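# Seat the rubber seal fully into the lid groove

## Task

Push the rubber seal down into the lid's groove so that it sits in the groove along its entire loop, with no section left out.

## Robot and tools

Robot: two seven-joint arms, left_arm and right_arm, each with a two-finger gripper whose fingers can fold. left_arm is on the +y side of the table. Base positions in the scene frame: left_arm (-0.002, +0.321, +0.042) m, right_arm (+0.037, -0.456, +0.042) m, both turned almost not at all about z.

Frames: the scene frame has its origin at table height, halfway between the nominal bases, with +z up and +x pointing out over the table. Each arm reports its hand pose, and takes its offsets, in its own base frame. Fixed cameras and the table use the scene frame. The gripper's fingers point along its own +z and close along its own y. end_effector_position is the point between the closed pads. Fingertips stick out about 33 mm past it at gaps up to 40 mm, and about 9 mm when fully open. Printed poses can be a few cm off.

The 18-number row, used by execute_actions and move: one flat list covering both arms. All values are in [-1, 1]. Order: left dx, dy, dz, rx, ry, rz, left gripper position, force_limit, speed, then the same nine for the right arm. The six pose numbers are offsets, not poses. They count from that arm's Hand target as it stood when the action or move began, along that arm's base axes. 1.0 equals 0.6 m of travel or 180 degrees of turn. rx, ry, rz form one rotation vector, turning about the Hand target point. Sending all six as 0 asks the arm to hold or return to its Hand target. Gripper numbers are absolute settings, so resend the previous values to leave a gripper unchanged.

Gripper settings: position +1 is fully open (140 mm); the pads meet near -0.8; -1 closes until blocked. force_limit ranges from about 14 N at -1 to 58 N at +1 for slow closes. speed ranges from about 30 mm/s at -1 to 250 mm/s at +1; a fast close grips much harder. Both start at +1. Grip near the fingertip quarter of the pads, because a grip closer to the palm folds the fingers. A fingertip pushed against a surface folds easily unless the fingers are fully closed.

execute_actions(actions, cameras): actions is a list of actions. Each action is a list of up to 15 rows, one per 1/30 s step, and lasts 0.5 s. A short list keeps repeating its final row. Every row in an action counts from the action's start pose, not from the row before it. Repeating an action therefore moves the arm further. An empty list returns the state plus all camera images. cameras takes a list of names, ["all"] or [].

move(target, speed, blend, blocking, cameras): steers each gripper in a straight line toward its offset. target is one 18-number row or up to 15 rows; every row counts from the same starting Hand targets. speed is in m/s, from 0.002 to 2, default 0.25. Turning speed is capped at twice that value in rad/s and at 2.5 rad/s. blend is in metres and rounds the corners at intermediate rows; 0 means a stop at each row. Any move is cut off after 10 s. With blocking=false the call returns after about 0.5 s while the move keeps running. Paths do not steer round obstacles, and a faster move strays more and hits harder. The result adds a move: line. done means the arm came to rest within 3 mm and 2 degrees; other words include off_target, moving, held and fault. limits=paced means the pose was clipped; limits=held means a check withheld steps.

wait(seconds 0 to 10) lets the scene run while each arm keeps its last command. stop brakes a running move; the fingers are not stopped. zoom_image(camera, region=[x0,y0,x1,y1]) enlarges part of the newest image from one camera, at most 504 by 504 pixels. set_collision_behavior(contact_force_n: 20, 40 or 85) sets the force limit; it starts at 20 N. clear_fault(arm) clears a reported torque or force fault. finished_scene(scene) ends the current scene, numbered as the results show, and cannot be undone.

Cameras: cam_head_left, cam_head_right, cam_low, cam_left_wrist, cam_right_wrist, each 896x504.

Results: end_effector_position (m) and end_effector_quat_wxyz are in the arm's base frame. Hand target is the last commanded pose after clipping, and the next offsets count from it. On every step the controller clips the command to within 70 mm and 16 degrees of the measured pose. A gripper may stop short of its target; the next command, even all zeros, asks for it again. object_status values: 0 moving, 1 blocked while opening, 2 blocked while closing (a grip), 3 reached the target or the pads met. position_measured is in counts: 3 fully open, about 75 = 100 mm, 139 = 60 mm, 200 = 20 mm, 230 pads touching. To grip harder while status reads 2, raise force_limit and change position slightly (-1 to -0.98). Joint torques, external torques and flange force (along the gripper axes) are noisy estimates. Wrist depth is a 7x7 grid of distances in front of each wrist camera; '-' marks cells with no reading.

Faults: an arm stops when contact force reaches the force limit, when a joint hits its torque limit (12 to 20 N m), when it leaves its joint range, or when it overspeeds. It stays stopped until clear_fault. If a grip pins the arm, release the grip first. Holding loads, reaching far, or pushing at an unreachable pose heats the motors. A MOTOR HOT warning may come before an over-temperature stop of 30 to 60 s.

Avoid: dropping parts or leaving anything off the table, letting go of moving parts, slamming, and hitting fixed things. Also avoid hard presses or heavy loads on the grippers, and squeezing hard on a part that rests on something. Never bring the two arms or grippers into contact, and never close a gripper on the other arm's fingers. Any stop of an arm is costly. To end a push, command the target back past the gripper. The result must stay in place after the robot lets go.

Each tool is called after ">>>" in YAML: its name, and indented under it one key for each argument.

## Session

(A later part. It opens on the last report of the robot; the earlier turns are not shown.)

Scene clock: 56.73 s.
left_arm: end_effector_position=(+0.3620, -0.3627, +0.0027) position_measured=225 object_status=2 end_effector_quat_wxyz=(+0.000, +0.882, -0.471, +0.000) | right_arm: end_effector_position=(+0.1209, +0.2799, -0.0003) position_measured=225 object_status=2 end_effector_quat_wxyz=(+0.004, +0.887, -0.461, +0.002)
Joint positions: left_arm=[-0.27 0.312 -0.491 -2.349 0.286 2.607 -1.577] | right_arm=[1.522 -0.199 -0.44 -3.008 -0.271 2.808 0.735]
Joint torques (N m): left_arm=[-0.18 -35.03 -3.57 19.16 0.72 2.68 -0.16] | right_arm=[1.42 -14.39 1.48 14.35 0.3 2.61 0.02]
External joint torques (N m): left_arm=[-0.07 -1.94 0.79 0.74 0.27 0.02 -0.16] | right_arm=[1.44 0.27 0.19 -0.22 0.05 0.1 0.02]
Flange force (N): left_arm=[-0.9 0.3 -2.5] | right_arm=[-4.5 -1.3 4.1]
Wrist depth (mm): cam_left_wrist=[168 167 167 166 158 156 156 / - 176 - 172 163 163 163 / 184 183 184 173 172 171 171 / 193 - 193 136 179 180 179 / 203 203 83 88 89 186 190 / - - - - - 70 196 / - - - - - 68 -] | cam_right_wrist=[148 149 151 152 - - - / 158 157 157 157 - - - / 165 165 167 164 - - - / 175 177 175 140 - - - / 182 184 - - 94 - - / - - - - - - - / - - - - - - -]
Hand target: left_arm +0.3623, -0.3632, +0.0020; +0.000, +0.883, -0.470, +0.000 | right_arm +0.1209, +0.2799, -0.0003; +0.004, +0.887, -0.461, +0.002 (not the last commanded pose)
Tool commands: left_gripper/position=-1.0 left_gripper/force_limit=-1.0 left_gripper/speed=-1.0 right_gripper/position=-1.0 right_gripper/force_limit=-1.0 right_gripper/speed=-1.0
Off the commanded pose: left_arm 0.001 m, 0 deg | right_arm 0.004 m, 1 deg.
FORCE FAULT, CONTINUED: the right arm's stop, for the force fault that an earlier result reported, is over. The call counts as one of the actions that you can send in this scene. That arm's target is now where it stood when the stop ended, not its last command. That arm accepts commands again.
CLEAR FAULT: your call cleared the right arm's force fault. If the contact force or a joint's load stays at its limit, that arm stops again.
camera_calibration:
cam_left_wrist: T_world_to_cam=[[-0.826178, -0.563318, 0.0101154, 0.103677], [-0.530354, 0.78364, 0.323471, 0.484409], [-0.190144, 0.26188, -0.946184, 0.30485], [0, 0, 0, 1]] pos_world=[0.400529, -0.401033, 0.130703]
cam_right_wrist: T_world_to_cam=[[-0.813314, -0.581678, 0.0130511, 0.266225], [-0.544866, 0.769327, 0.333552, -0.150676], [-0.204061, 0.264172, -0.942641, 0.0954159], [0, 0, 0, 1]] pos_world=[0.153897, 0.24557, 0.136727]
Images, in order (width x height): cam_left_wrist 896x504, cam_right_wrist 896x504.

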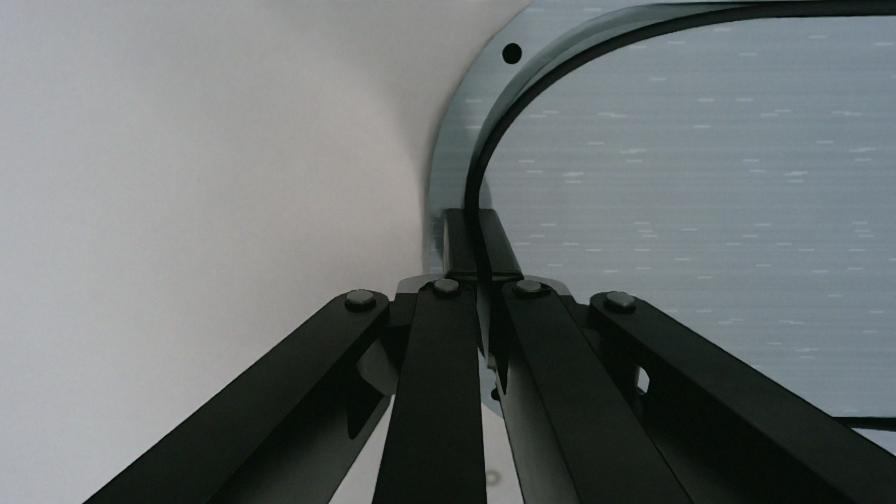

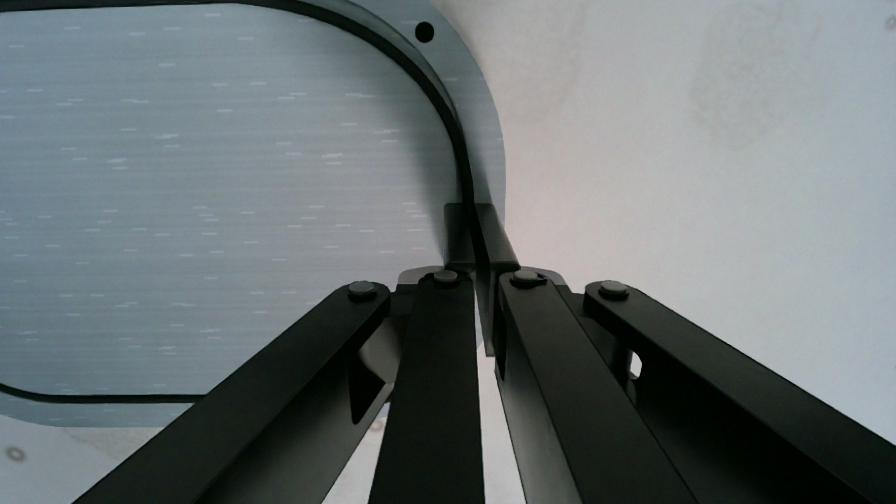

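>>> set_collision_behavior:
  contact_force_n: 40

>>> move:
  target:
    - [0,0,0,0,0,0,-1,-1,-1,0,0,0.004,0,0,0,-1,-1,-1]
    - [0,0,0,0,0,0,-1,-1,-1,0.0027,0.002,0.004,0,0,0,-1,-1,-1]
  speed: 0.03

>>> execute_actions:
  actions:
    - [[0,0,-0.0017,0,0,0,-1,-1,-1,0,0,-0.0017,0,0,0,-1,-1,-1]]
    - [[0,0,-0.0017,0,0,0,-1,-1,-1,0,0,-0.0017,0,0,0,-1,-1,-1]]
  cameras: ["cam_left_wrist","cam_right_wrist"]

>>> zoom_image:
  camera: "cam_right_wrist"
  region: [380, 80, 540, 240]

>>> zoom_image:
  camera: "cam_left_wrist"
  region: [400, 80, 560, 240]

Set on each arm: contact force limit 40 N; load limits (N m) waist: 35, shoulder: 35, upper arm roll: 32, elbow: 30, forearm roll: 12, wrist pitch: 12, wrist roll: 12.

Scene clock: 58.30 s.
left_arm: end_effector_position=(+0.3621, -0.3626, +0.0025) position_measured=225 object_status=2 end_effector_quat_wxyz=(+0.000, +0.882, -0.471, +0.000) | right_arm: end_effector_position=(+0.1219, +0.2816, +0.0024) position_measured=225 object_status=2 end_effector_quat_wxyz=(+0.003, +0.887, -0.462, +0.001)
Joint positions: left_arm=[-0.273 0.312 -0.488 -2.349 0.286 2.607 -1.578] | right_arm=[1.52 -0.208 -0.44 -3.005 -0.272 2.799 0.735]
Joint velocities: left_arm=[within noise] | right_arm=[0 0 -0.002 0 -0.001 -0.003 0]
Joint torques (N m): left_arm=[-0.07 -35.44 -3.61 19.13 0.42 2.69 -0.09] | right_arm=[0.87 -14.21 1.16 15.59 0.25 2.21 -0.14]
External joint torques (N m): left_arm=[-0.07 -2.32 0.63 0.71 -0.03 0.04 -0.09] | right_arm=[0.88 0.32 -0.21 0.84 -0.01 -0.29 -0.14]
Flange force (N): left_arm=[-2.3 0.3 -4.5] | right_arm=[-3.8 -4.5 2.0]
Wrist depth (mm): cam_left_wrist=[168 169 167 165 157 156 157 / 176 175 175 176 163 163 162 / 182 183 183 173 171 171 173 / 195 191 - 150 180 180 179 / 199 - 93 88 89 186 189 / - - - - - 70 197 / - - - - - 68 -] | cam_right_wrist=[151 151 152 154 162 - - / 160 159 159 158 - - - / 168 168 168 170 179 - - / 178 178 179 140 - - - / 190 189 - - 94 - - / - - - - - - - / - - - - - - -]
Hand target: left_arm +0.3623, -0.3632, +0.0020; +0.000, +0.883, -0.470, +0.000 | right_arm +0.1225, +0.2811, +0.0021; +0.004, +0.887, -0.461, +0.002
Off the commanded pose: left_arm 0.001 m, 0 deg | right_arm 0.001 m, 0 deg.
move: done

Scene clock: 59.50 s.
left_arm: end_effector_position=(+0.3622, -0.3627, +0.0007) position_measured=225 object_status=2 end_effector_quat_wxyz=(+0.000, +0.882, -0.471, +0.000) | right_arm: end_effector_position=(+0.1222, +0.2800, +0.0000) position_measured=225 object_status=2 end_effector_quat_wxyz=(+0.005, +0.887, -0.462, +0.002)
Joint positions: left_arm=[-0.28 0.315 -0.48 -2.349 0.287 2.612 -1.578] | right_arm=[1.524 -0.198 -0.445 -3.004 -0.272 2.803 0.735]
Joint torques (N m): left_arm=[-0.14 -35.15 -3.48 19 0.44 2.71 -0.09] | right_arm=[1.41 -14.33 1.11 15.09 0.24 2.67 -0.19]
External joint torques (N m): left_arm=[-0.06 -1.88 0.83 0.57 -0.01 0.04 -0.09] | right_arm=[1.43 0.31 -0.2 0.54 -0.01 0.19 -0.19]
External joint torques at the end of the 1st action: left_arm=[-0.09 -1.91 0.8 0.66 -0.02 -0.02 -0.14] | right_arm=[1.35 0.36 -1.16 0.63 0.02 0.18 -0.24]
Flange force (N): left_arm=[-1.7 0.2 -3.1] | right_arm=[-4.9 -4.4 5.3]
Flange force at the end of the 1st action (N): left_arm=[-1.3 0.2 -3.2] | right_arm=[-3.9 -6.5 6.4]
Wrist depth (mm): cam_left_wrist=[166 165 166 164 156 154 155 / 174 174 173 172 161 161 162 / 183 - 183 171 170 169 171 / 191 191 191 135 178 178 178 / 203 202 82 88 89 183 186 / 213 - - - - 70 195 / - - - - - 68 -] | cam_right_wrist=[149 148 149 153 - - - / 157 157 - 157 - - - / - 165 165 166 - - - / 176 175 175 140 - - - / - 184 - - 94 199 - / 195 - - - - - - / - - - - - - -]
Hand target: left_arm +0.3623, -0.3632, -0.0001; +0.000, +0.883, -0.470, +0.000 | right_arm +0.1225, +0.2811, +0.0001; +0.004, +0.887, -0.461, +0.002
Off the commanded pose: left_arm 0.001 m, 0 deg | right_arm 0.001 m, 0 deg.
camera_calibration:
cam_left_wrist: T_world_to_cam=[[-0.825981, -0.563617, 0.0095532, 0.103656], [-0.53084, 0.783424, 0.323195, 0.485222], [-0.189643, 0.261882, -0.946284, 0.302885], [0, 0, 0, 1]] pos_world=[0.400633, -0.401033, 0.128803]
cam_right_wrist: T_world_to_cam=[[-0.814788, -0.579585, 0.0142384, 0.266877], [-0.54285, 0.771308, 0.33226, -0.150977], [-0.203555, 0.262992, -0.94308, 0.0963451], [0, 0, 0, 1]] pos_world=[0.155101, 0.24579, 0.137225]
Images, in order (width x height): cam_left_wrist 896x504, cam_right_wrist 896x504.

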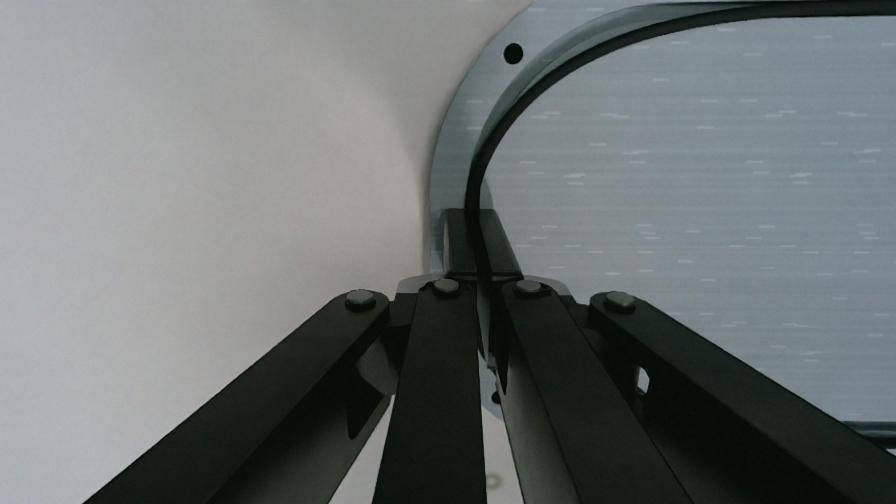

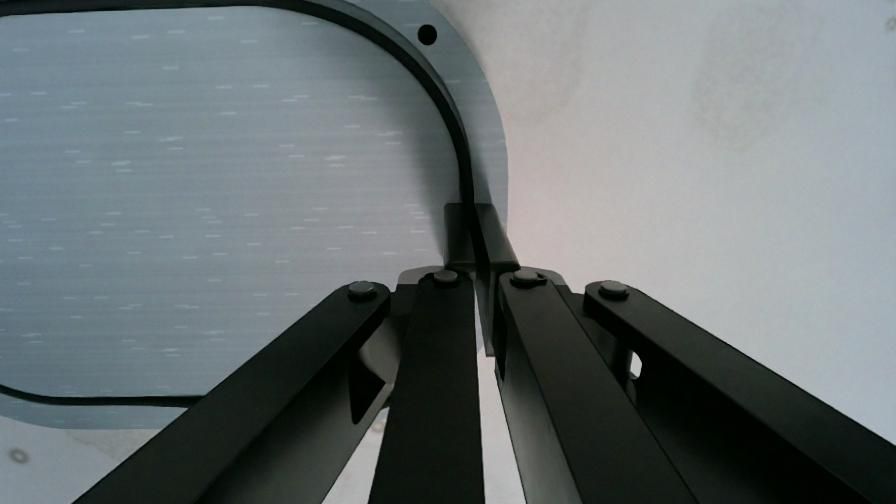

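Scaled by 3.150 from the camera's 896x504 image, which has a finer 1280x720 frame.

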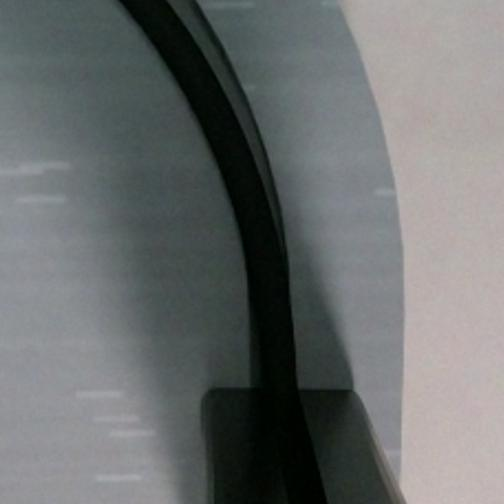

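Scaled by 3.150 from the camera's 896x504 image, which has a finer 1280x720 frame.

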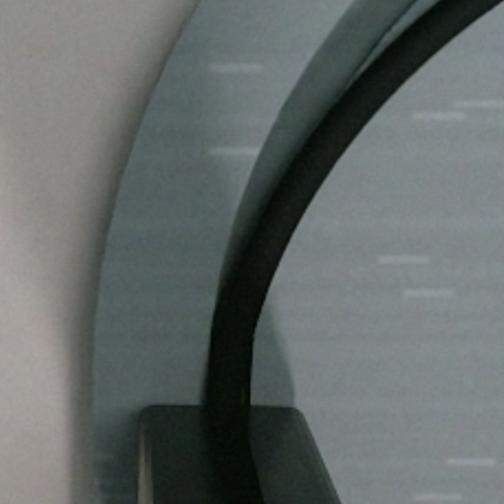

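>>> execute_actions:
  actions:
    - [[0,0,-0.0017,0,0,0,-1,-1,-1,0.0,0.0,0.005,0,0,0,-1,-1,-1]]
    - [[0,0,-0.0017,0,0,0,-1,-1,-1,0.002,0.0018,0.0,0,0,0,-1,-1,-1]]
    - [[0,0,-0.0017,0,0,0,-1,-1,-1,0,0,-0.003,0,0,0,-1,-1,-1]]
    - [[0,0,0,0,0,0,-1,-1,-1,0,0,-0.003,0,0,0,-1,-1,-1]]
  cameras: ["cam_left_wrist","cam_right_wrist"]

>>> zoom_image:
  camera: "cam_right_wrist"
  region: [380, 80, 540, 240]

>>> zoom_image:
  camera: "cam_left_wrist"
  region: [400, 80, 560, 240]

Scene clock: 62.27 s.
left_arm: end_effector_position=(+0.3629, -0.3641, -0.0002) position_measured=225 object_status=2 end_effector_quat_wxyz=(+0.000, +0.882, -0.472, +0.001) | right_arm: end_effector_position=(+0.1234, +0.2810, -0.0004) position_measured=225 object_status=2 end_effector_quat_wxyz=(+0.005, +0.887, -0.462, +0.002)
Joint positions: left_arm=[-0.294 0.318 -0.468 -2.347 0.288 2.617 -1.58] | right_arm=[1.532 -0.193 -0.454 -2.999 -0.27 2.804 0.732]
Joint torques (N m): left_arm=[0.31 -33.04 -2.57 18.12 0.56 2.97 -0.07] | right_arm=[1.49 -13.9 0.84 14.97 0.32 2.93 -0.25]
External joint torques (N m): left_arm=[0.2 0.41 1.47 -0.24 0.13 0.31 -0.07] | right_arm=[1.45 0.79 -0.53 0.49 0.08 0.46 -0.25]
External joint torques at the end of the 1st action: left_arm=[-0.1 -1.14 0.78 0.33 0.02 0.07 -0.12] | right_arm=[0.38 -1.03 0.47 0.37 -0.23 -0.26 0.01]
External joint torques at the end of the 2nd action: left_arm=[0.15 1.24 0.95 0.33 0.12 0.52 -0.11] | right_arm=[0.86 0.17 -0.42 0.68 0 -0.27 -0.22]
External joint torques at the end of the 3rd action: left_arm=[0.26 2.72 1.93 0.1 0.21 0.82 -0.13] | right_arm=[1.73 0.34 -0.55 0.56 0.01 0.29 -0.24]
Flange force (N): left_arm=[0.4 -0.7 4.1] | right_arm=[-5.4 -6.4 9.7]
Flange force at the end of the 1st action (N): left_arm=[-0.8 0.2 -1.1] | right_arm=[0.2 2.5 -6.6]
Flange force at the end of the 2nd action (N): left_arm=[3.7 -1.0 6.1] | right_arm=[-3.0 -4.3 1.7]
Flange force at the end of the 3rd action (N): left_arm=[6.2 -1.9 12.0] | right_arm=[-5.4 -5.5 6.8]
Wrist depth (mm): cam_left_wrist=[166 165 - 163 155 154 154 / 175 173 173 163 161 161 160 / 180 181 181 170 168 168 168 / - 191 190 123 177 177 177 / - 199 82 88 89 182 - / - - - - - 70 - / - - - - - 68 -] | cam_right_wrist=[- 148 151 153 - - - / 157 157 156 157 - - - / 165 165 165 166 - - - / 174 177 175 140 - - 189 / 185 183 - - 94 - - / 195 - - - - - - / - - - - - - -]
Hand target: left_arm +0.3623, -0.3632, -0.0031; +0.000, +0.883, -0.470, +0.000 | right_arm +0.1237, +0.2822, -0.0005; +0.004, +0.887, -0.461, +0.002
Off the commanded pose: left_arm 0.003 m, 0 deg | right_arm 0.001 m, 0 deg.
camera_calibration:
cam_left_wrist: T_world_to_cam=[[-0.827048, -0.562084, 0.00728108, 0.104362], [-0.53045, 0.784658, 0.320836, 0.487208], [-0.18605, 0.261484, -0.947107, 0.300998], [0, 0, 0, 1]] pos_world=[0.400753, -0.402337, 0.128004]
cam_right_wrist: T_world_to_cam=[[-0.814768, -0.579601, 0.014681, 0.268441], [-0.542846, 0.771505, 0.33181, -0.150998], [-0.203644, 0.262379, -0.943232, 0.0960134], [0, 0, 0, 1]] pos_world=[0.156302, 0.246892, 0.136724]
Images, in order (width x height): cam_left_wrist 896x504, cam_right_wrist 896x504.

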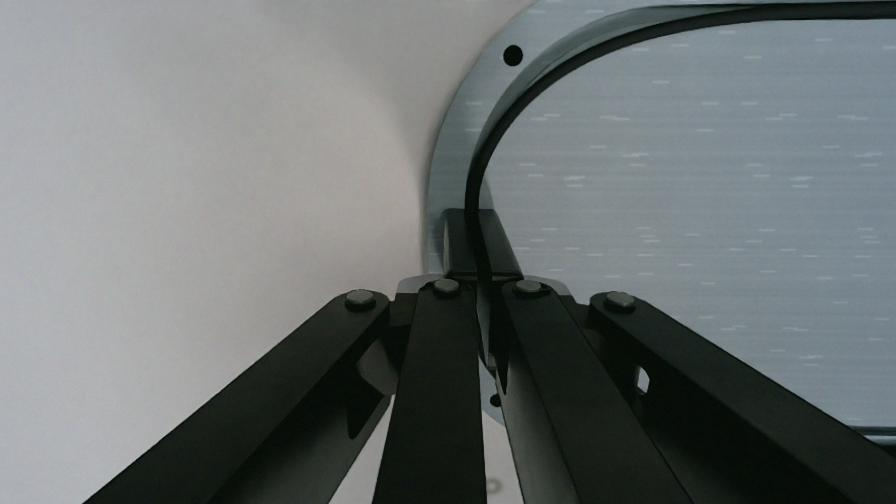

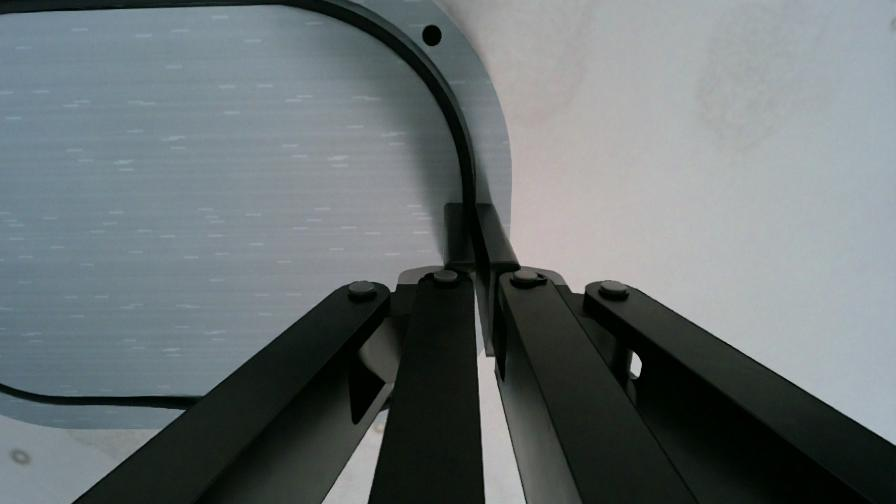

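Scaled by 3.150 from the camera's 896x504 image, which has a finer 1280x720 frame.

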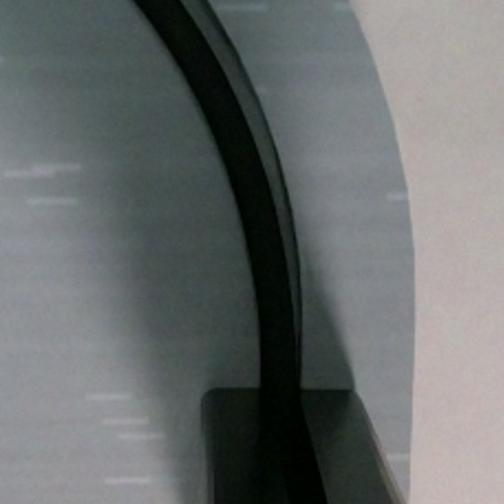

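Scaled by 3.150 from the camera's 896x504 image, which has a finer 1280x720 frame.

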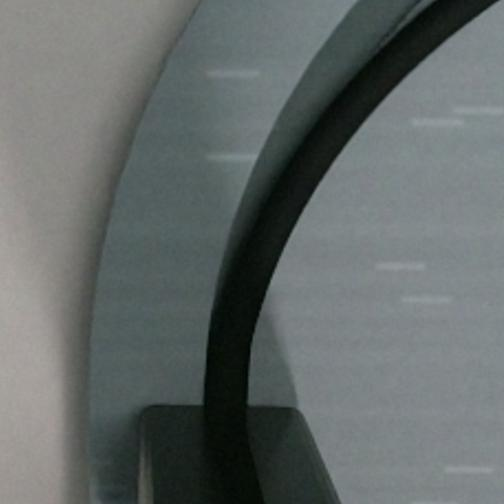

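>>> execute_actions:
  actions:
    - [[0,0,0.003,0,0,0,-1,-1,-1,0,0,0.0,0,0,0,-0.68,-1,-1]]
    - [[0,0,0,0,0,0,-1,-1,-1,0,0,0.0,0,0,0,-0.68,-1,-1]]
    - [[0,0,0,0,0,0,-1,-1,-1,0,0,0.0,0,0,0,-0.68,-1,-1]]
  cameras: ["cam_right_wrist"]

>>> move:
  target: [0,0,0,0,0,0,-1,-1,-1,0,0,0.04,0,0,0,-0.68,-1,-1]
  speed: 0.05
  cameras: ["cam_right_wrist","cam_left_wrist","cam_head_left"]

Scene clock: 64.57 s.
left_arm: end_effector_position=(+0.3629, -0.3641, -0.0002) position_measured=225 object_status=2 end_effector_quat_wxyz=(+0.000, +0.882, -0.472, +0.001) | right_arm: end_effector_position=(+0.1237, +0.2816, -0.0003) position_measured=214 object_status=3 end_effector_quat_wxyz=(+0.004, +0.887, -0.463, +0.002)
Joint positions: left_arm=[-0.294 0.318 -0.468 -2.347 0.288 2.617 -1.58] | right_arm=[1.534 -0.192 -0.457 -2.999 -0.27 2.806 0.732]
Joint torques (N m): left_arm=[0.67 -34.1 -3.26 18.05 0.5 2.76 0.06] | right_arm=[1.54 -14.23 1.05 14.82 0.25 2.64 -0.2]
External joint torques (N m): left_arm=[0.63 -0.67 0.84 -0.28 0.06 0.1 0.06] | right_arm=[1.53 0.45 -0.3 0.34 0 0.16 -0.2]
External joint torques at the end of the 1st action: left_arm=[0.71 -0.71 0.83 -0.29 0.05 0.08 0.02] | right_arm=[1.78 0.47 0.2 0.41 0.01 0.16 -0.2]
External joint torques at the end of the 2nd action: left_arm=[0.7 -0.63 0.93 -0.17 0.06 0.08 0.05] | right_arm=[1.65 0.47 0.24 0.37 0.03 0.15 -0.23]
Flange force (N): left_arm=[-2.9 -0.9 -0.9] | right_arm=[-5.0 -4.6 6.3]
Flange force at the end of the 1st action (N): left_arm=[-3.1 -0.9 -1.2] | right_arm=[-6.3 -4.3 6.3]
Flange force at the end of the 2nd action (N): left_arm=[-2.4 -1.1 -0.8] | right_arm=[-5.9 -4.1 6.1]
Wrist depth (mm): cam_left_wrist=[166 164 167 163 155 154 154 / 174 174 171 170 161 160 160 / 182 181 182 170 168 169 169 / 191 190 192 150 175 177 176 / 201 200 93 88 89 184 188 / 215 - - - - 70 194 / - - - - - 68 -] | cam_right_wrist=[148 149 151 150 - - - / 158 157 157 156 - 171 - / 164 165 166 167 - - - / - 176 177 140 - - - / 185 183 - - - - - / - - - - - - - / - - - - - - -]
Hand target: left_arm +0.3623, -0.3632, -0.0013; +0.000, +0.883, -0.470, +0.000 | right_arm +0.1237, +0.2822, -0.0005; +0.004, +0.887, -0.461, +0.002
Off the commanded pose: left_arm 0.002 m, 0 deg | right_arm 0.001 m, 0 deg.
camera_calibration:
cam_right_wrist: T_world_to_cam=[[-0.815136, -0.57911, 0.0135634, 0.268865], [-0.542368, 0.771224, 0.333244, -0.151319], [-0.203445, 0.264283, -0.942743, 0.0954108], [0, 0, 0, 1]] pos_world=[0.156502, 0.247188, 0.136727]
Images, in order (width x height): cam_right_wrist 896x504.

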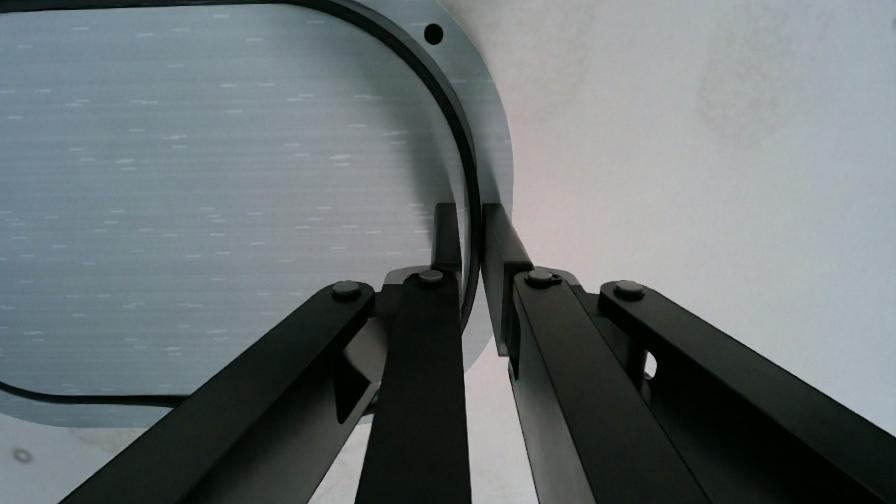

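Scene clock: 65.77 s.
left_arm: end_effector_position=(+0.3629, -0.3641, -0.0002) position_measured=225 object_status=2 end_effector_quat_wxyz=(+0.000, +0.882, -0.472, +0.001) | right_arm: end_effector_position=(+0.1233, +0.2823, +0.0229) position_measured=214 object_status=3 end_effector_quat_wxyz=(+0.004, +0.888, -0.460, +0.001)
Joint positions: left_arm=[-0.294 0.318 -0.468 -2.347 0.288 2.617 -1.58] | right_arm=[1.497 -0.3 -0.424 -2.998 -0.294 2.698 0.742]
Joint velocities: left_arm=[within noise] | right_arm=[0 0 0.001 0 0 -0.005 0.001]
Joint torques (N m): left_arm=[0.68 -34.07 -3.28 18.09 0.49 2.74 0.03] | right_arm=[0.24 -14.11 2.38 16.61 0.35 2.19 0.25]
External joint torques (N m): left_arm=[0.71 -0.58 0.89 -0.3 0.05 0.07 0.03] | right_arm=[0.21 -1 0.46 0.31 0.03 -0.31 0.25]
Flange force (N): left_arm=[-2.7 -1.0 -0.8] | right_arm=[0.0 3.1 -6.3]
Wrist depth (mm): cam_left_wrist=[166 165 165 163 155 153 154 / 175 174 172 165 161 160 160 / 182 180 183 170 168 168 168 / 191 190 190 150 175 177 176 / 200 200 83 88 89 184 185 / - - - - - 70 194 / - - - - - 68 -] | cam_right_wrist=[- 169 171 170 - - - / 178 178 179 180 - - - / 188 188 188 188 - - - / - 199 197 140 - - 214 / 212 209 - - - - - / - - - - - - - / - - - - - - -]
Hand target: left_arm +0.3623, -0.3632, -0.0013; +0.000, +0.883, -0.470, +0.000 | right_arm +0.1237, +0.2822, +0.0235; +0.004, +0.887, -0.461, +0.002
Off the commanded pose: left_arm 0.002 m, 0 deg | right_arm 0.001 m, 0 deg.
move: done
camera_calibration:
cam_left_wrist: T_world_to_cam=[[-0.827024, -0.562119, 0.00732607, 0.104333], [-0.530486, 0.784664, 0.320762, 0.487235], [-0.186055, 0.261391, -0.947132, 0.300966], [0, 0, 0, 1]] pos_world=[0.400753, -0.402338, 0.128004]
cam_right_wrist: T_world_to_cam=[[-0.811091, -0.584767, 0.0133794, 0.269762], [-0.547527, 0.767088, 0.334351, -0.158119], [-0.205781, 0.263864, -0.942354, 0.117443], [0, 0, 0, 1]] pos_world=[0.156394, 0.24805, 0.159931]
Images, in order (width x height): cam_head_left 896x504, cam_left_wrist 896x504, cam_right_wrist 896x504.

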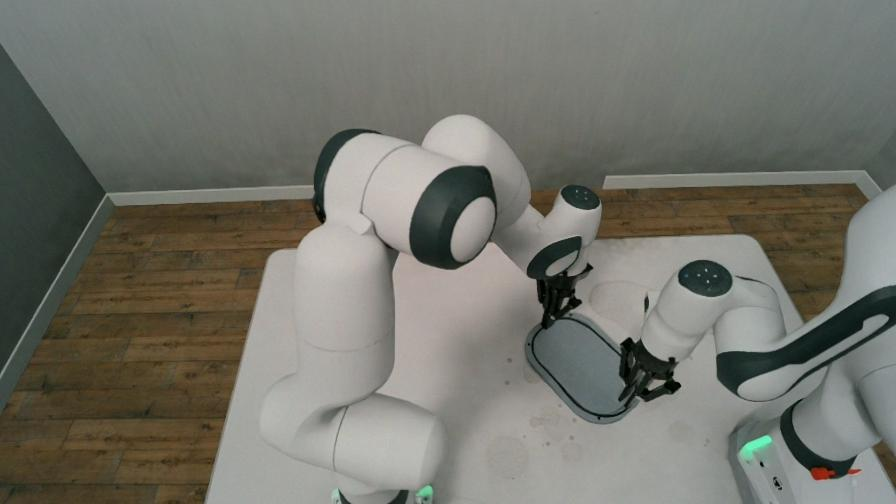

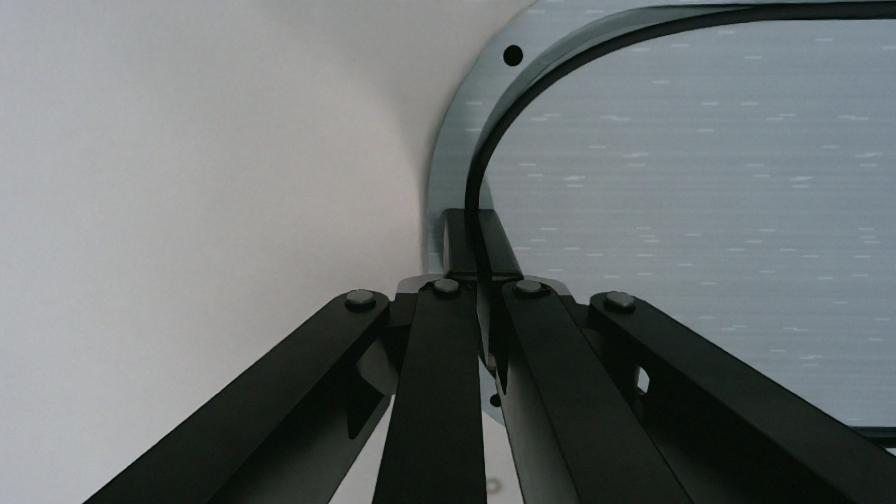

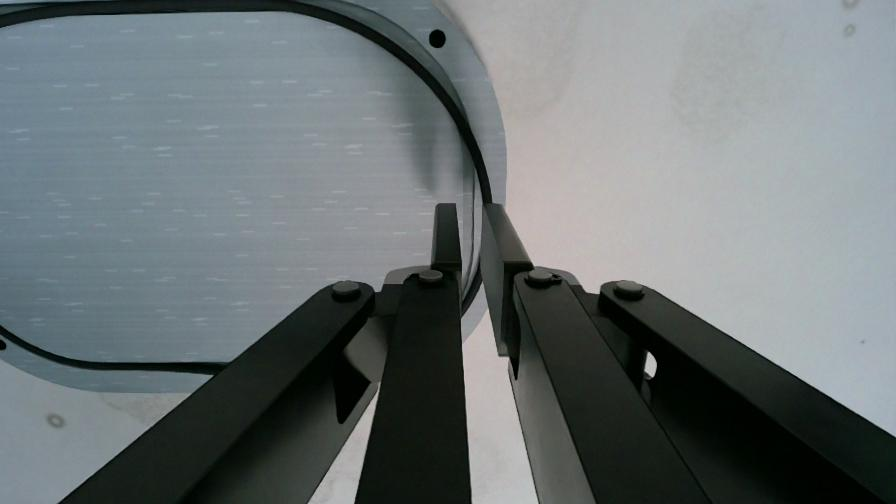

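>>> move:
  target: [0,0,0,0,0,0,-1,-1,-1,-0.06,0.08,0.1,0,0,0,-1,-1,-1]
  speed: 0.15
  cameras: ["cam_right_wrist"]

>>> zoom_image:
  camera: "cam_right_wrist"
  region: [150, 0, 550, 250]

Scene clock: 67.83 s.
left_arm: end_effector_position=(+0.3629, -0.3641, -0.0002) position_measured=225 object_status=2 end_effector_quat_wxyz=(+0.000, +0.882, -0.472, +0.001) | right_arm: end_effector_position=(+0.0876, +0.3299, +0.0827) position_measured=230 object_status=3 end_effector_quat_wxyz=(+0.004, +0.890, -0.457, +0.003)
Joint positions: left_arm=[-0.294 0.318 -0.468 -2.347 0.288 2.617 -1.58] | right_arm=[1.578 -0.401 -0.301 -2.872 -0.193 2.469 0.83]
Joint velocities: left_arm=[within noise] | right_arm=[-0.001 0 0.001 0 0 -0.003 0.006]
Joint torques (N m): left_arm=[0.7 -34.12 -3.31 18.06 0.49 2.74 0.03] | right_arm=[0.43 -13.89 2.48 20.95 0.78 2.13 0.28]
External joint torques (N m): left_arm=[0.61 -0.71 0.75 -0.3 0.06 0.08 0.03] | right_arm=[0.44 -0.35 0.46 0.87 0.31 -0.35 0.27]
Flange force (N): left_arm=[-3.0 -0.8 -1.2] | right_arm=[-2.6 0.3 -3.3]
Wrist depth (mm): cam_left_wrist=[165 167 164 163 155 154 154 / 174 174 174 169 160 161 161 / 181 180 181 170 170 168 168 / 191 191 190 136 175 177 177 / 201 201 93 88 89 184 188 / 209 - - - - 70 194 / - - - - - 68 -] | cam_right_wrist=[222 220 225 224 - - - / - - 237 235 - - - / 245 247 248 - - - - / - - - 127 - - - / - - - - 94 - - / - - - - - - - / - - - - - - -]
Hand target: left_arm +0.3623, -0.3632, -0.0013; +0.000, +0.883, -0.470, +0.000 | right_arm +0.0877, +0.3302, +0.0835; +0.004, +0.887, -0.461, +0.002
Off the commanded pose: left_arm 0.002 m, 0 deg | right_arm 0.001 m, 1 deg.
move: done
camera_calibration:
cam_right_wrist: T_world_to_cam=[[-0.807515, -0.589729, 0.0117667, 0.269295], [-0.553039, 0.76391, 0.332549, -0.232476], [-0.205103, 0.262031, -0.943013, 0.154481], [0, 0, 0, 1]] pos_world=[0.120576, 0.295923, 0.219819]
Images, in order (width x height): cam_right_wrist 896x504.

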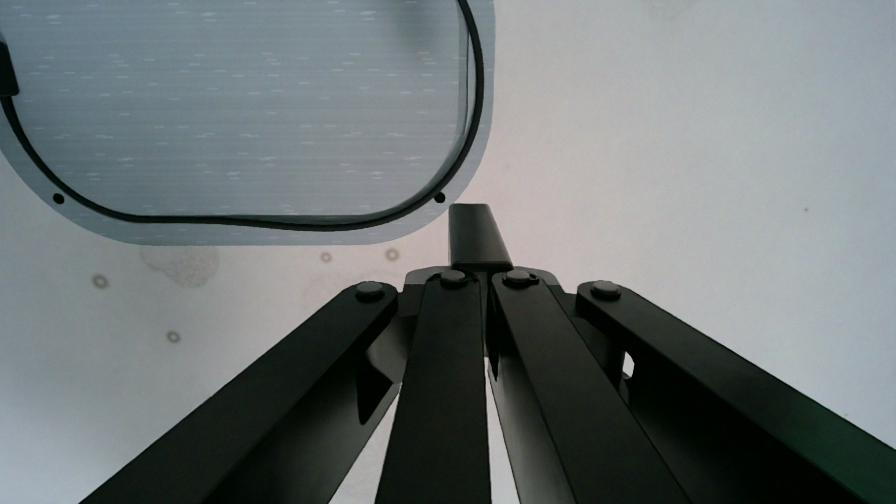

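Scaled by 1.260 from the camera's 896x504 image, which has a finer 1280x720 frame.

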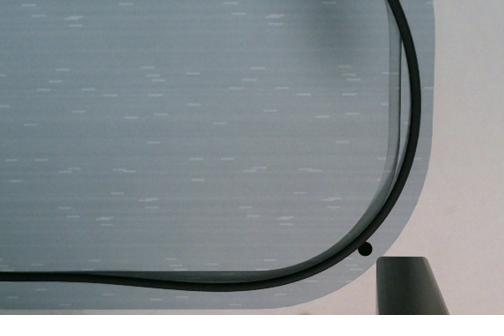

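>>> zoom_image:
  camera: "cam_right_wrist"
  region: [110, 100, 350, 240]

>>> zoom_image:
  camera: "cam_right_wrist"
  region: [340, 0, 500, 240]

>>> zoom_image:
  camera: "cam_right_wrist"
  region: [0, 60, 200, 240]

Scaled by 2.100 from the camera's 896x504 image, which has a finer 1280x720 frame.

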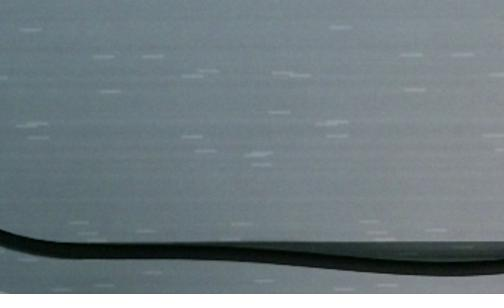

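Scaled by 2.100 from the camera's 896x504 image, which has a finer 1280x720 frame.

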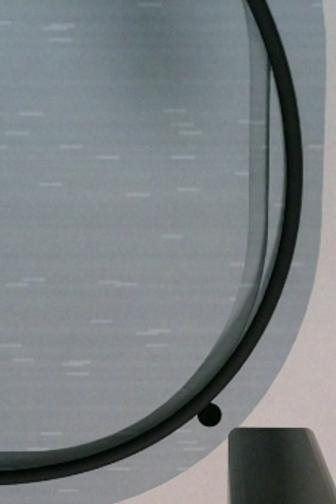

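Scaled by 2.520 from the camera's 896x504 image, which has a finer 1280x720 frame.

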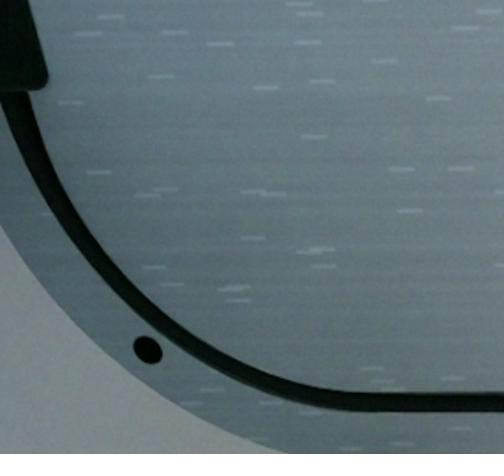

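>>> move:
  target: [0,0,0,0,0,0,-1,-1,-1,0.1213,0.1207,-0.106,0,0,0,-1,-1,-1]
  speed: 0.12
  cameras: ["cam_right_wrist","cam_head_right","cam_low"]

>>> zoom_image:
  camera: "cam_right_wrist"
  region: [350, 80, 600, 280]

Scene clock: 72.87 s.
left_arm: end_effector_position=(+0.3629, -0.3641, -0.0002) position_measured=225 object_status=2 end_effector_quat_wxyz=(+0.000, +0.882, -0.472, +0.001) | right_arm: end_effector_position=(+0.1597, +0.4017, +0.0200) position_measured=230 object_status=3 end_effector_quat_wxyz=(+0.005, +0.887, -0.462, +0.002)
Joint positions: left_arm=[-0.294 0.318 -0.468 -2.347 0.288 2.617 -1.58] | right_arm=[1.607 0.06 -0.405 -2.615 0.042 2.659 0.554]
Joint velocities: left_arm=[within noise] | right_arm=[-0.001 0.001 0.001 0 0.001 0 -0.007]
Joint torques (N m): left_arm=[0.76 -34.1 -3.3 18.02 0.5 2.74 0.09] | right_arm=[0.41 -25.33 -0.16 18.4 0.65 2.69 -0.3]
External joint torques (N m): left_arm=[0.79 -0.62 0.88 -0.34 0.05 0.07 0.09] | right_arm=[0.46 0.39 0.47 0.72 0.29 0.18 -0.3]
Flange force (N): left_arm=[-3.1 -1.2 -1.1] | right_arm=[-2.7 -3.5 3.3]
Wrist depth (mm): cam_left_wrist=[165 166 165 163 154 153 153 / - 173 172 169 161 160 160 / 180 181 181 170 168 168 168 / 192 - 191 150 177 177 177 / 204 200 93 88 89 184 187 / 212 - - - - 70 194 / - - - - - 68 -] | cam_right_wrist=[159 168 169 169 169 169 - / - 177 178 178 178 179 - / - 187 187 188 187 185 197 / - - 199 126 199 - - / - - - - 94 - - / - - - - - - - / - - - - - - -]
Hand target: left_arm +0.3623, -0.3632, -0.0013; +0.000, +0.883, -0.470, +0.000 | right_arm +0.1605, +0.4026, +0.0199; +0.004, +0.887, -0.461, +0.002
Off the commanded pose: left_arm 0.002 m, 0 deg | right_arm 0.001 m, 0 deg.
move: done
camera_calibration:
cam_right_wrist: T_world_to_cam=[[-0.814427, -0.580098, 0.0139793, 0.367816], [-0.543546, 0.7711, 0.331607, -0.230919], [-0.203144, 0.262472, -0.943314, 0.0908382], [0, 0, 0, 1]] pos_world=[0.192498, 0.367589, 0.157121]
Images, in order (width x height): cam_head_right 896x504, cam_low 896x504, cam_right_wrist 896x504.

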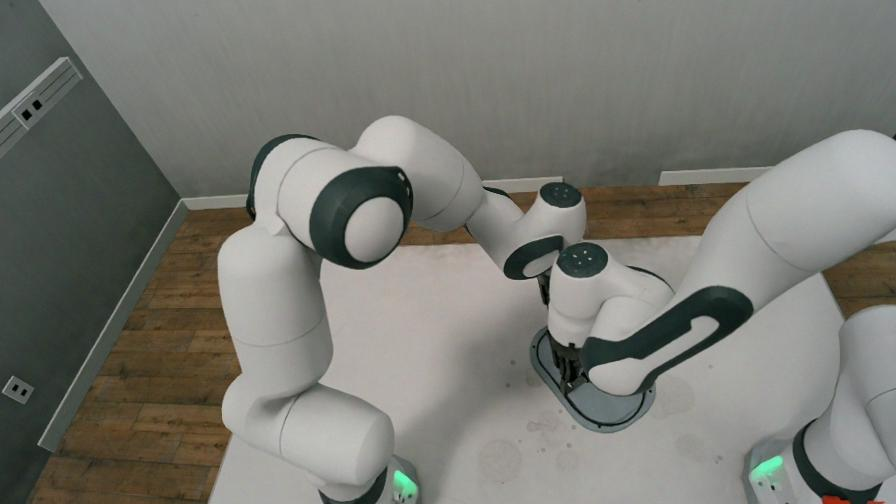

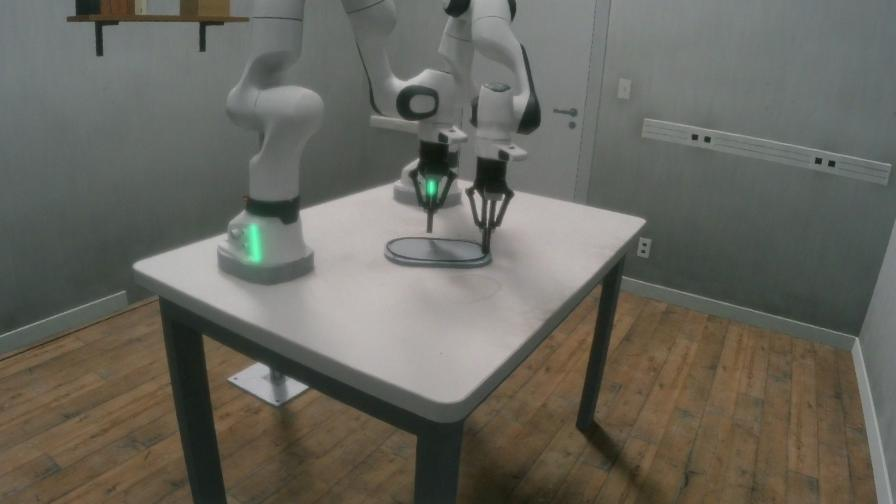

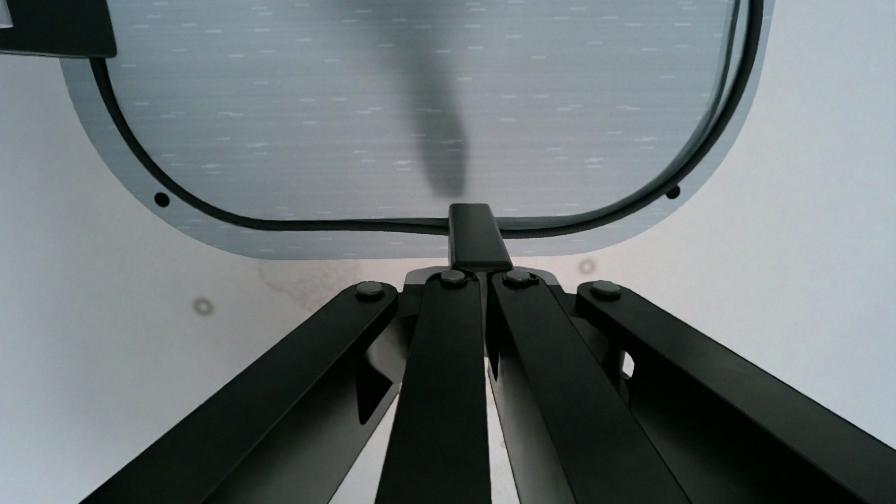

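Scaled by 2.016 from the camera's 896x504 image, which has a finer 1280x720 frame.

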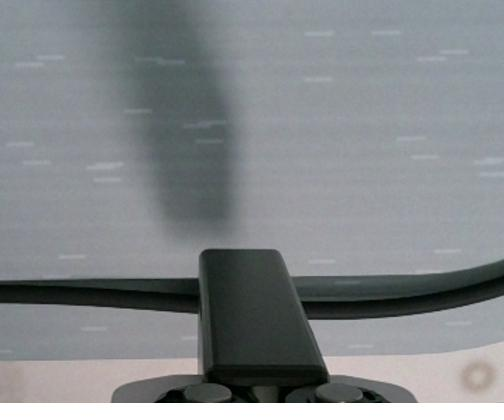

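>>> execute_actions:
  actions:
    - [[0,0,0,0,0,0,-1,-1,-1,0,0,-0.011,0,0,0,-1,-1,-1]]
    - [[0,0,0,0,0,0,-1,-1,-1,0,0,-0.011,0,0,0,-1,-1,-1]]
    - [[0,0,0,0,0,0,-1,-1,-1,0,0,-0.005,0,0,0,-1,-1,-1]]
    - [[0,0,0,0,0,0,-1,-1,-1,0,0,-0.004,0,0,0,-1,-1,-1]]
    - [[0,0,0,0,0,0,-1,-1,-1,0,0,-0.004,0,0,0,-1,-1,-1]]
  cameras: ["cam_right_wrist"]

>>> zoom_image:
  camera: "cam_right_wrist"
  region: [350, 80, 600, 280]

Scene clock: 75.83 s.
left_arm: end_effector_position=(+0.3629, -0.3641, -0.0002) position_measured=225 object_status=2 end_effector_quat_wxyz=(+0.000, +0.882, -0.472, +0.001) | right_arm: end_effector_position=(+0.1583, +0.4043, +0.0016) position_measured=230 object_status=3 end_effector_quat_wxyz=(+0.003, +0.888, -0.460, +0.001)
Joint positions: left_arm=[-0.294 0.318 -0.468 -2.347 0.288 2.617 -1.58] | right_arm=[1.603 0.12 -0.386 -2.611 0.108 2.714 0.507]
Joint torques (N m): left_arm=[0.67 -34.02 -3.32 18.09 0.48 2.75 0.05] | right_arm=[-0.58 -23.44 -1.67 16.49 0.47 3.11 -0.34]
External joint torques (N m): left_arm=[0.72 -0.46 0.88 -0.31 0.04 0.08 0.05] | right_arm=[-0.6 3.58 -0.57 -0.33 0.16 0.58 -0.34]
External joint torques at the end of the 1st action: left_arm=[0.64 -0.65 0.78 -0.33 0.05 0.07 0.03] | right_arm=[0.52 0.27 0.24 0.38 0.27 0.19 -0.33]
External joint torques at the end of the 2nd action: left_arm=[0.69 -0.63 0.85 -0.3 0.06 0.07 0.06] | right_arm=[0.33 0.24 0.41 0.34 0.28 0.19 -0.3]
External joint torques at the end of the 3rd action: left_arm=[0.74 -0.61 0.87 -0.31 0.05 0.08 0.05] | right_arm=[0.31 0.32 0.42 0.4 0.17 0.27 -0.26]
External joint torques at the end of the 4th action: left_arm=[0.73 -0.47 0.96 -0.39 0.05 0.04 0.06] | right_arm=[0.15 0.74 0.2 0.38 0.3 0.32 -0.13]
Flange force (N): left_arm=[-2.6 -1.1 -0.6] | right_arm=[-2.0 -7.3 13.8]
Flange force at the end of the 1st action (N): left_arm=[-3.0 -0.8 -1.0] | right_arm=[-1.6 -2.2 2.9]
Flange force at the end of the 2nd action (N): left_arm=[-2.9 -1.0 -1.0] | right_arm=[-1.4 -2.1 3.1]
Flange force at the end of the 3rd action (N): left_arm=[-2.9 -1.1 -0.9] | right_arm=[-1.5 -2.1 3.2]
Flange force at the end of the 4th action (N): left_arm=[-2.8 -1.1 -0.5] | right_arm=[-1.8 -2.8 4.6]
Wrist depth (mm): cam_left_wrist=[165 166 164 163 154 153 154 / 172 - - 169 161 160 160 / - - 181 170 168 168 168 / 191 192 190 150 177 177 176 / 202 199 93 88 89 182 188 / 210 - - - - 70 194 / - - - - - 68 -] | cam_right_wrist=[152 152 152 151 152 152 - / 160 160 160 161 161 160 - / - 168 169 169 169 168 - / - 179 180 141 179 - 194 / - - - - 94 - 198 / - - - - - - - / - - - - - - -]
Hand target: left_arm +0.3623, -0.3632, -0.0013; +0.000, +0.883, -0.470, +0.000 | right_arm +0.1605, +0.4026, -0.0011; +0.004, +0.887, -0.461, +0.002
Off the commanded pose: left_arm 0.002 m, 0 deg | right_arm 0.004 m, 0 deg.
camera_calibration:
cam_right_wrist: T_world_to_cam=[[-0.812156, -0.583305, 0.0125964, 0.369401], [-0.545952, 0.767409, 0.336184, -0.225697], [-0.205764, 0.266157, -0.941712, 0.0714802], [0, 0, 0, 1]] pos_world=[0.191499, 0.36965, 0.138537]
Images, in order (width x height): cam_right_wrist 896x504.

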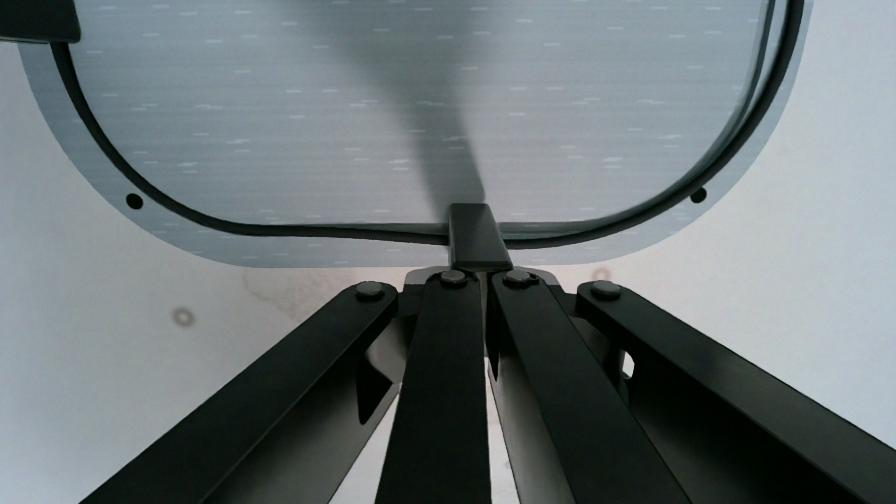

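Scaled by 2.016 from the camera's 896x504 image, which has a finer 1280x720 frame.

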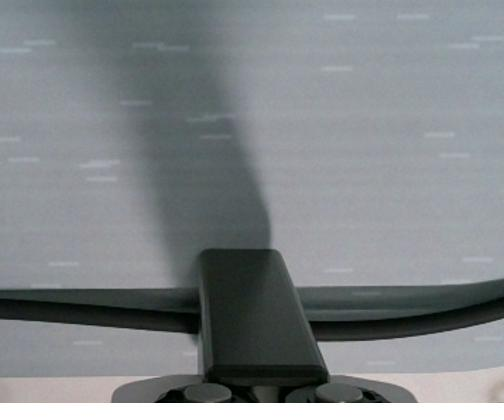

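>>> execute_actions:
  actions:
    - [[0,0,0,0,0,0,-1,-1,-1,0.003,-0.004,0,0,0,0,-1,-1,-1]]
    - [[0,0,0,0,0,0,-1,-1,-1,0.003,-0.004,0,0,0,0,-1,-1,-1]]
    - [[0,0,0,0,0,0,-1,-1,-1,0.0,0,-0.004,0,0,0,-1,-1,-1]]
  cameras: ["cam_right_wrist"]

>>> zoom_image:
  camera: "cam_right_wrist"
  region: [350, 80, 600, 280]

Scene clock: 78.03 s.
left_arm: end_effector_position=(+0.3630, -0.3642, -0.0001) position_measured=225 object_status=2 end_effector_quat_wxyz=(+0.000, +0.882, -0.472, +0.002) | right_arm: end_effector_position=(+0.1612, +0.4021, +0.0014) position_measured=230 object_status=3 end_effector_quat_wxyz=(+0.002, +0.888, -0.459, +0.000)
Joint positions: left_arm=[-0.294 0.318 -0.468 -2.347 0.288 2.617 -1.58] | right_arm=[1.597 0.117 -0.389 -2.618 0.112 2.721 0.492]
Joint torques (N m): left_arm=[0.38 -35.33 -3.91 17.97 0.36 2.47 0.05] | right_arm=[-1.22 -21.29 -2.42 15.77 0.38 3.51 -0.22]
External joint torques (N m): left_arm=[0.33 -1.85 0.21 -0.44 -0.08 -0.2 0.05] | right_arm=[-1.23 5.55 -1.33 -1.04 0.08 0.97 -0.22]
External joint torques at the end of the 1st action: left_arm=[0.79 -0.6 0.98 -0.28 0.04 0.09 0.06] | right_arm=[-1.45 2.89 -1.9 -1.08 -0.21 0.76 0]
External joint torques at the end of the 2nd action: left_arm=[0.43 -0.56 0.73 -0.46 0 -0.04 0.04] | right_arm=[-1.37 2.98 -2.15 -1.1 -0.24 0.81 -0.09]
Flange force (N): left_arm=[-5.7 0.3 -5.5] | right_arm=[-1.5 -9.2 20.0]
Flange force at the end of the 1st action (N): left_arm=[-2.9 -1.2 -0.8] | right_arm=[2.3 -3.2 8.9]
Flange force at the end of the 2nd action (N): left_arm=[-2.9 -0.5 -1.0] | right_arm=[2.6 -3.4 9.2]
Wrist depth (mm): cam_left_wrist=[166 162 165 163 155 149 153 / 174 174 173 163 161 160 161 / 182 182 181 170 168 168 168 / 191 191 190 135 177 177 177 / 198 199 93 88 89 184 187 / 210 - - - - 70 193 / - - - - - 68 -] | cam_right_wrist=[151 151 152 151 152 152 - / - 160 160 160 162 159 - / - 169 169 167 169 169 - / - 174 - 126 177 190 - / - - - - 94 - - / - - - - - - - / - - - - - - -]
Hand target: left_arm +0.3623, -0.3632, -0.0013; +0.000, +0.883, -0.470, +0.000 | right_arm +0.1641, +0.3978, -0.0035; +0.004, +0.887, -0.461, +0.002
Off the commanded pose: left_arm 0.002 m, 0 deg | right_arm 0.007 m, 0 deg.
camera_calibration:
cam_right_wrist: T_world_to_cam=[[-0.810688, -0.585383, 0.0105549, 0.371067], [-0.54771, 0.764639, 0.339619, -0.221027], [-0.206878, 0.269544, -0.940504, 0.0712345], [0, 0, 0, 1]] pos_world=[0.194498, 0.367021, 0.138145]
Images, in order (width x height): cam_right_wrist 896x504.

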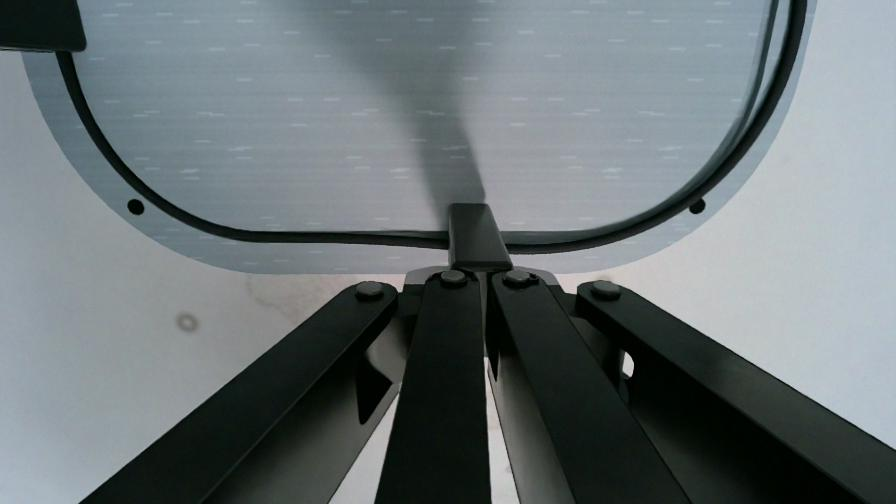

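Scaled by 2.016 from the camera's 896x504 image, which has a finer 1280x720 frame.

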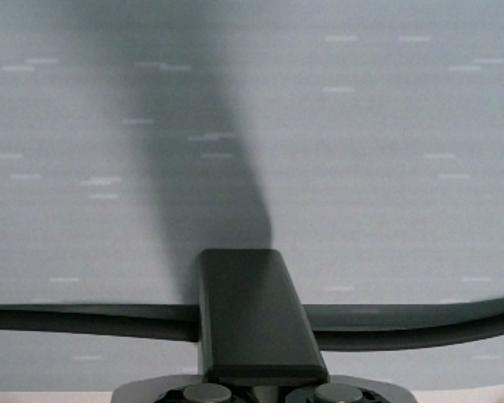

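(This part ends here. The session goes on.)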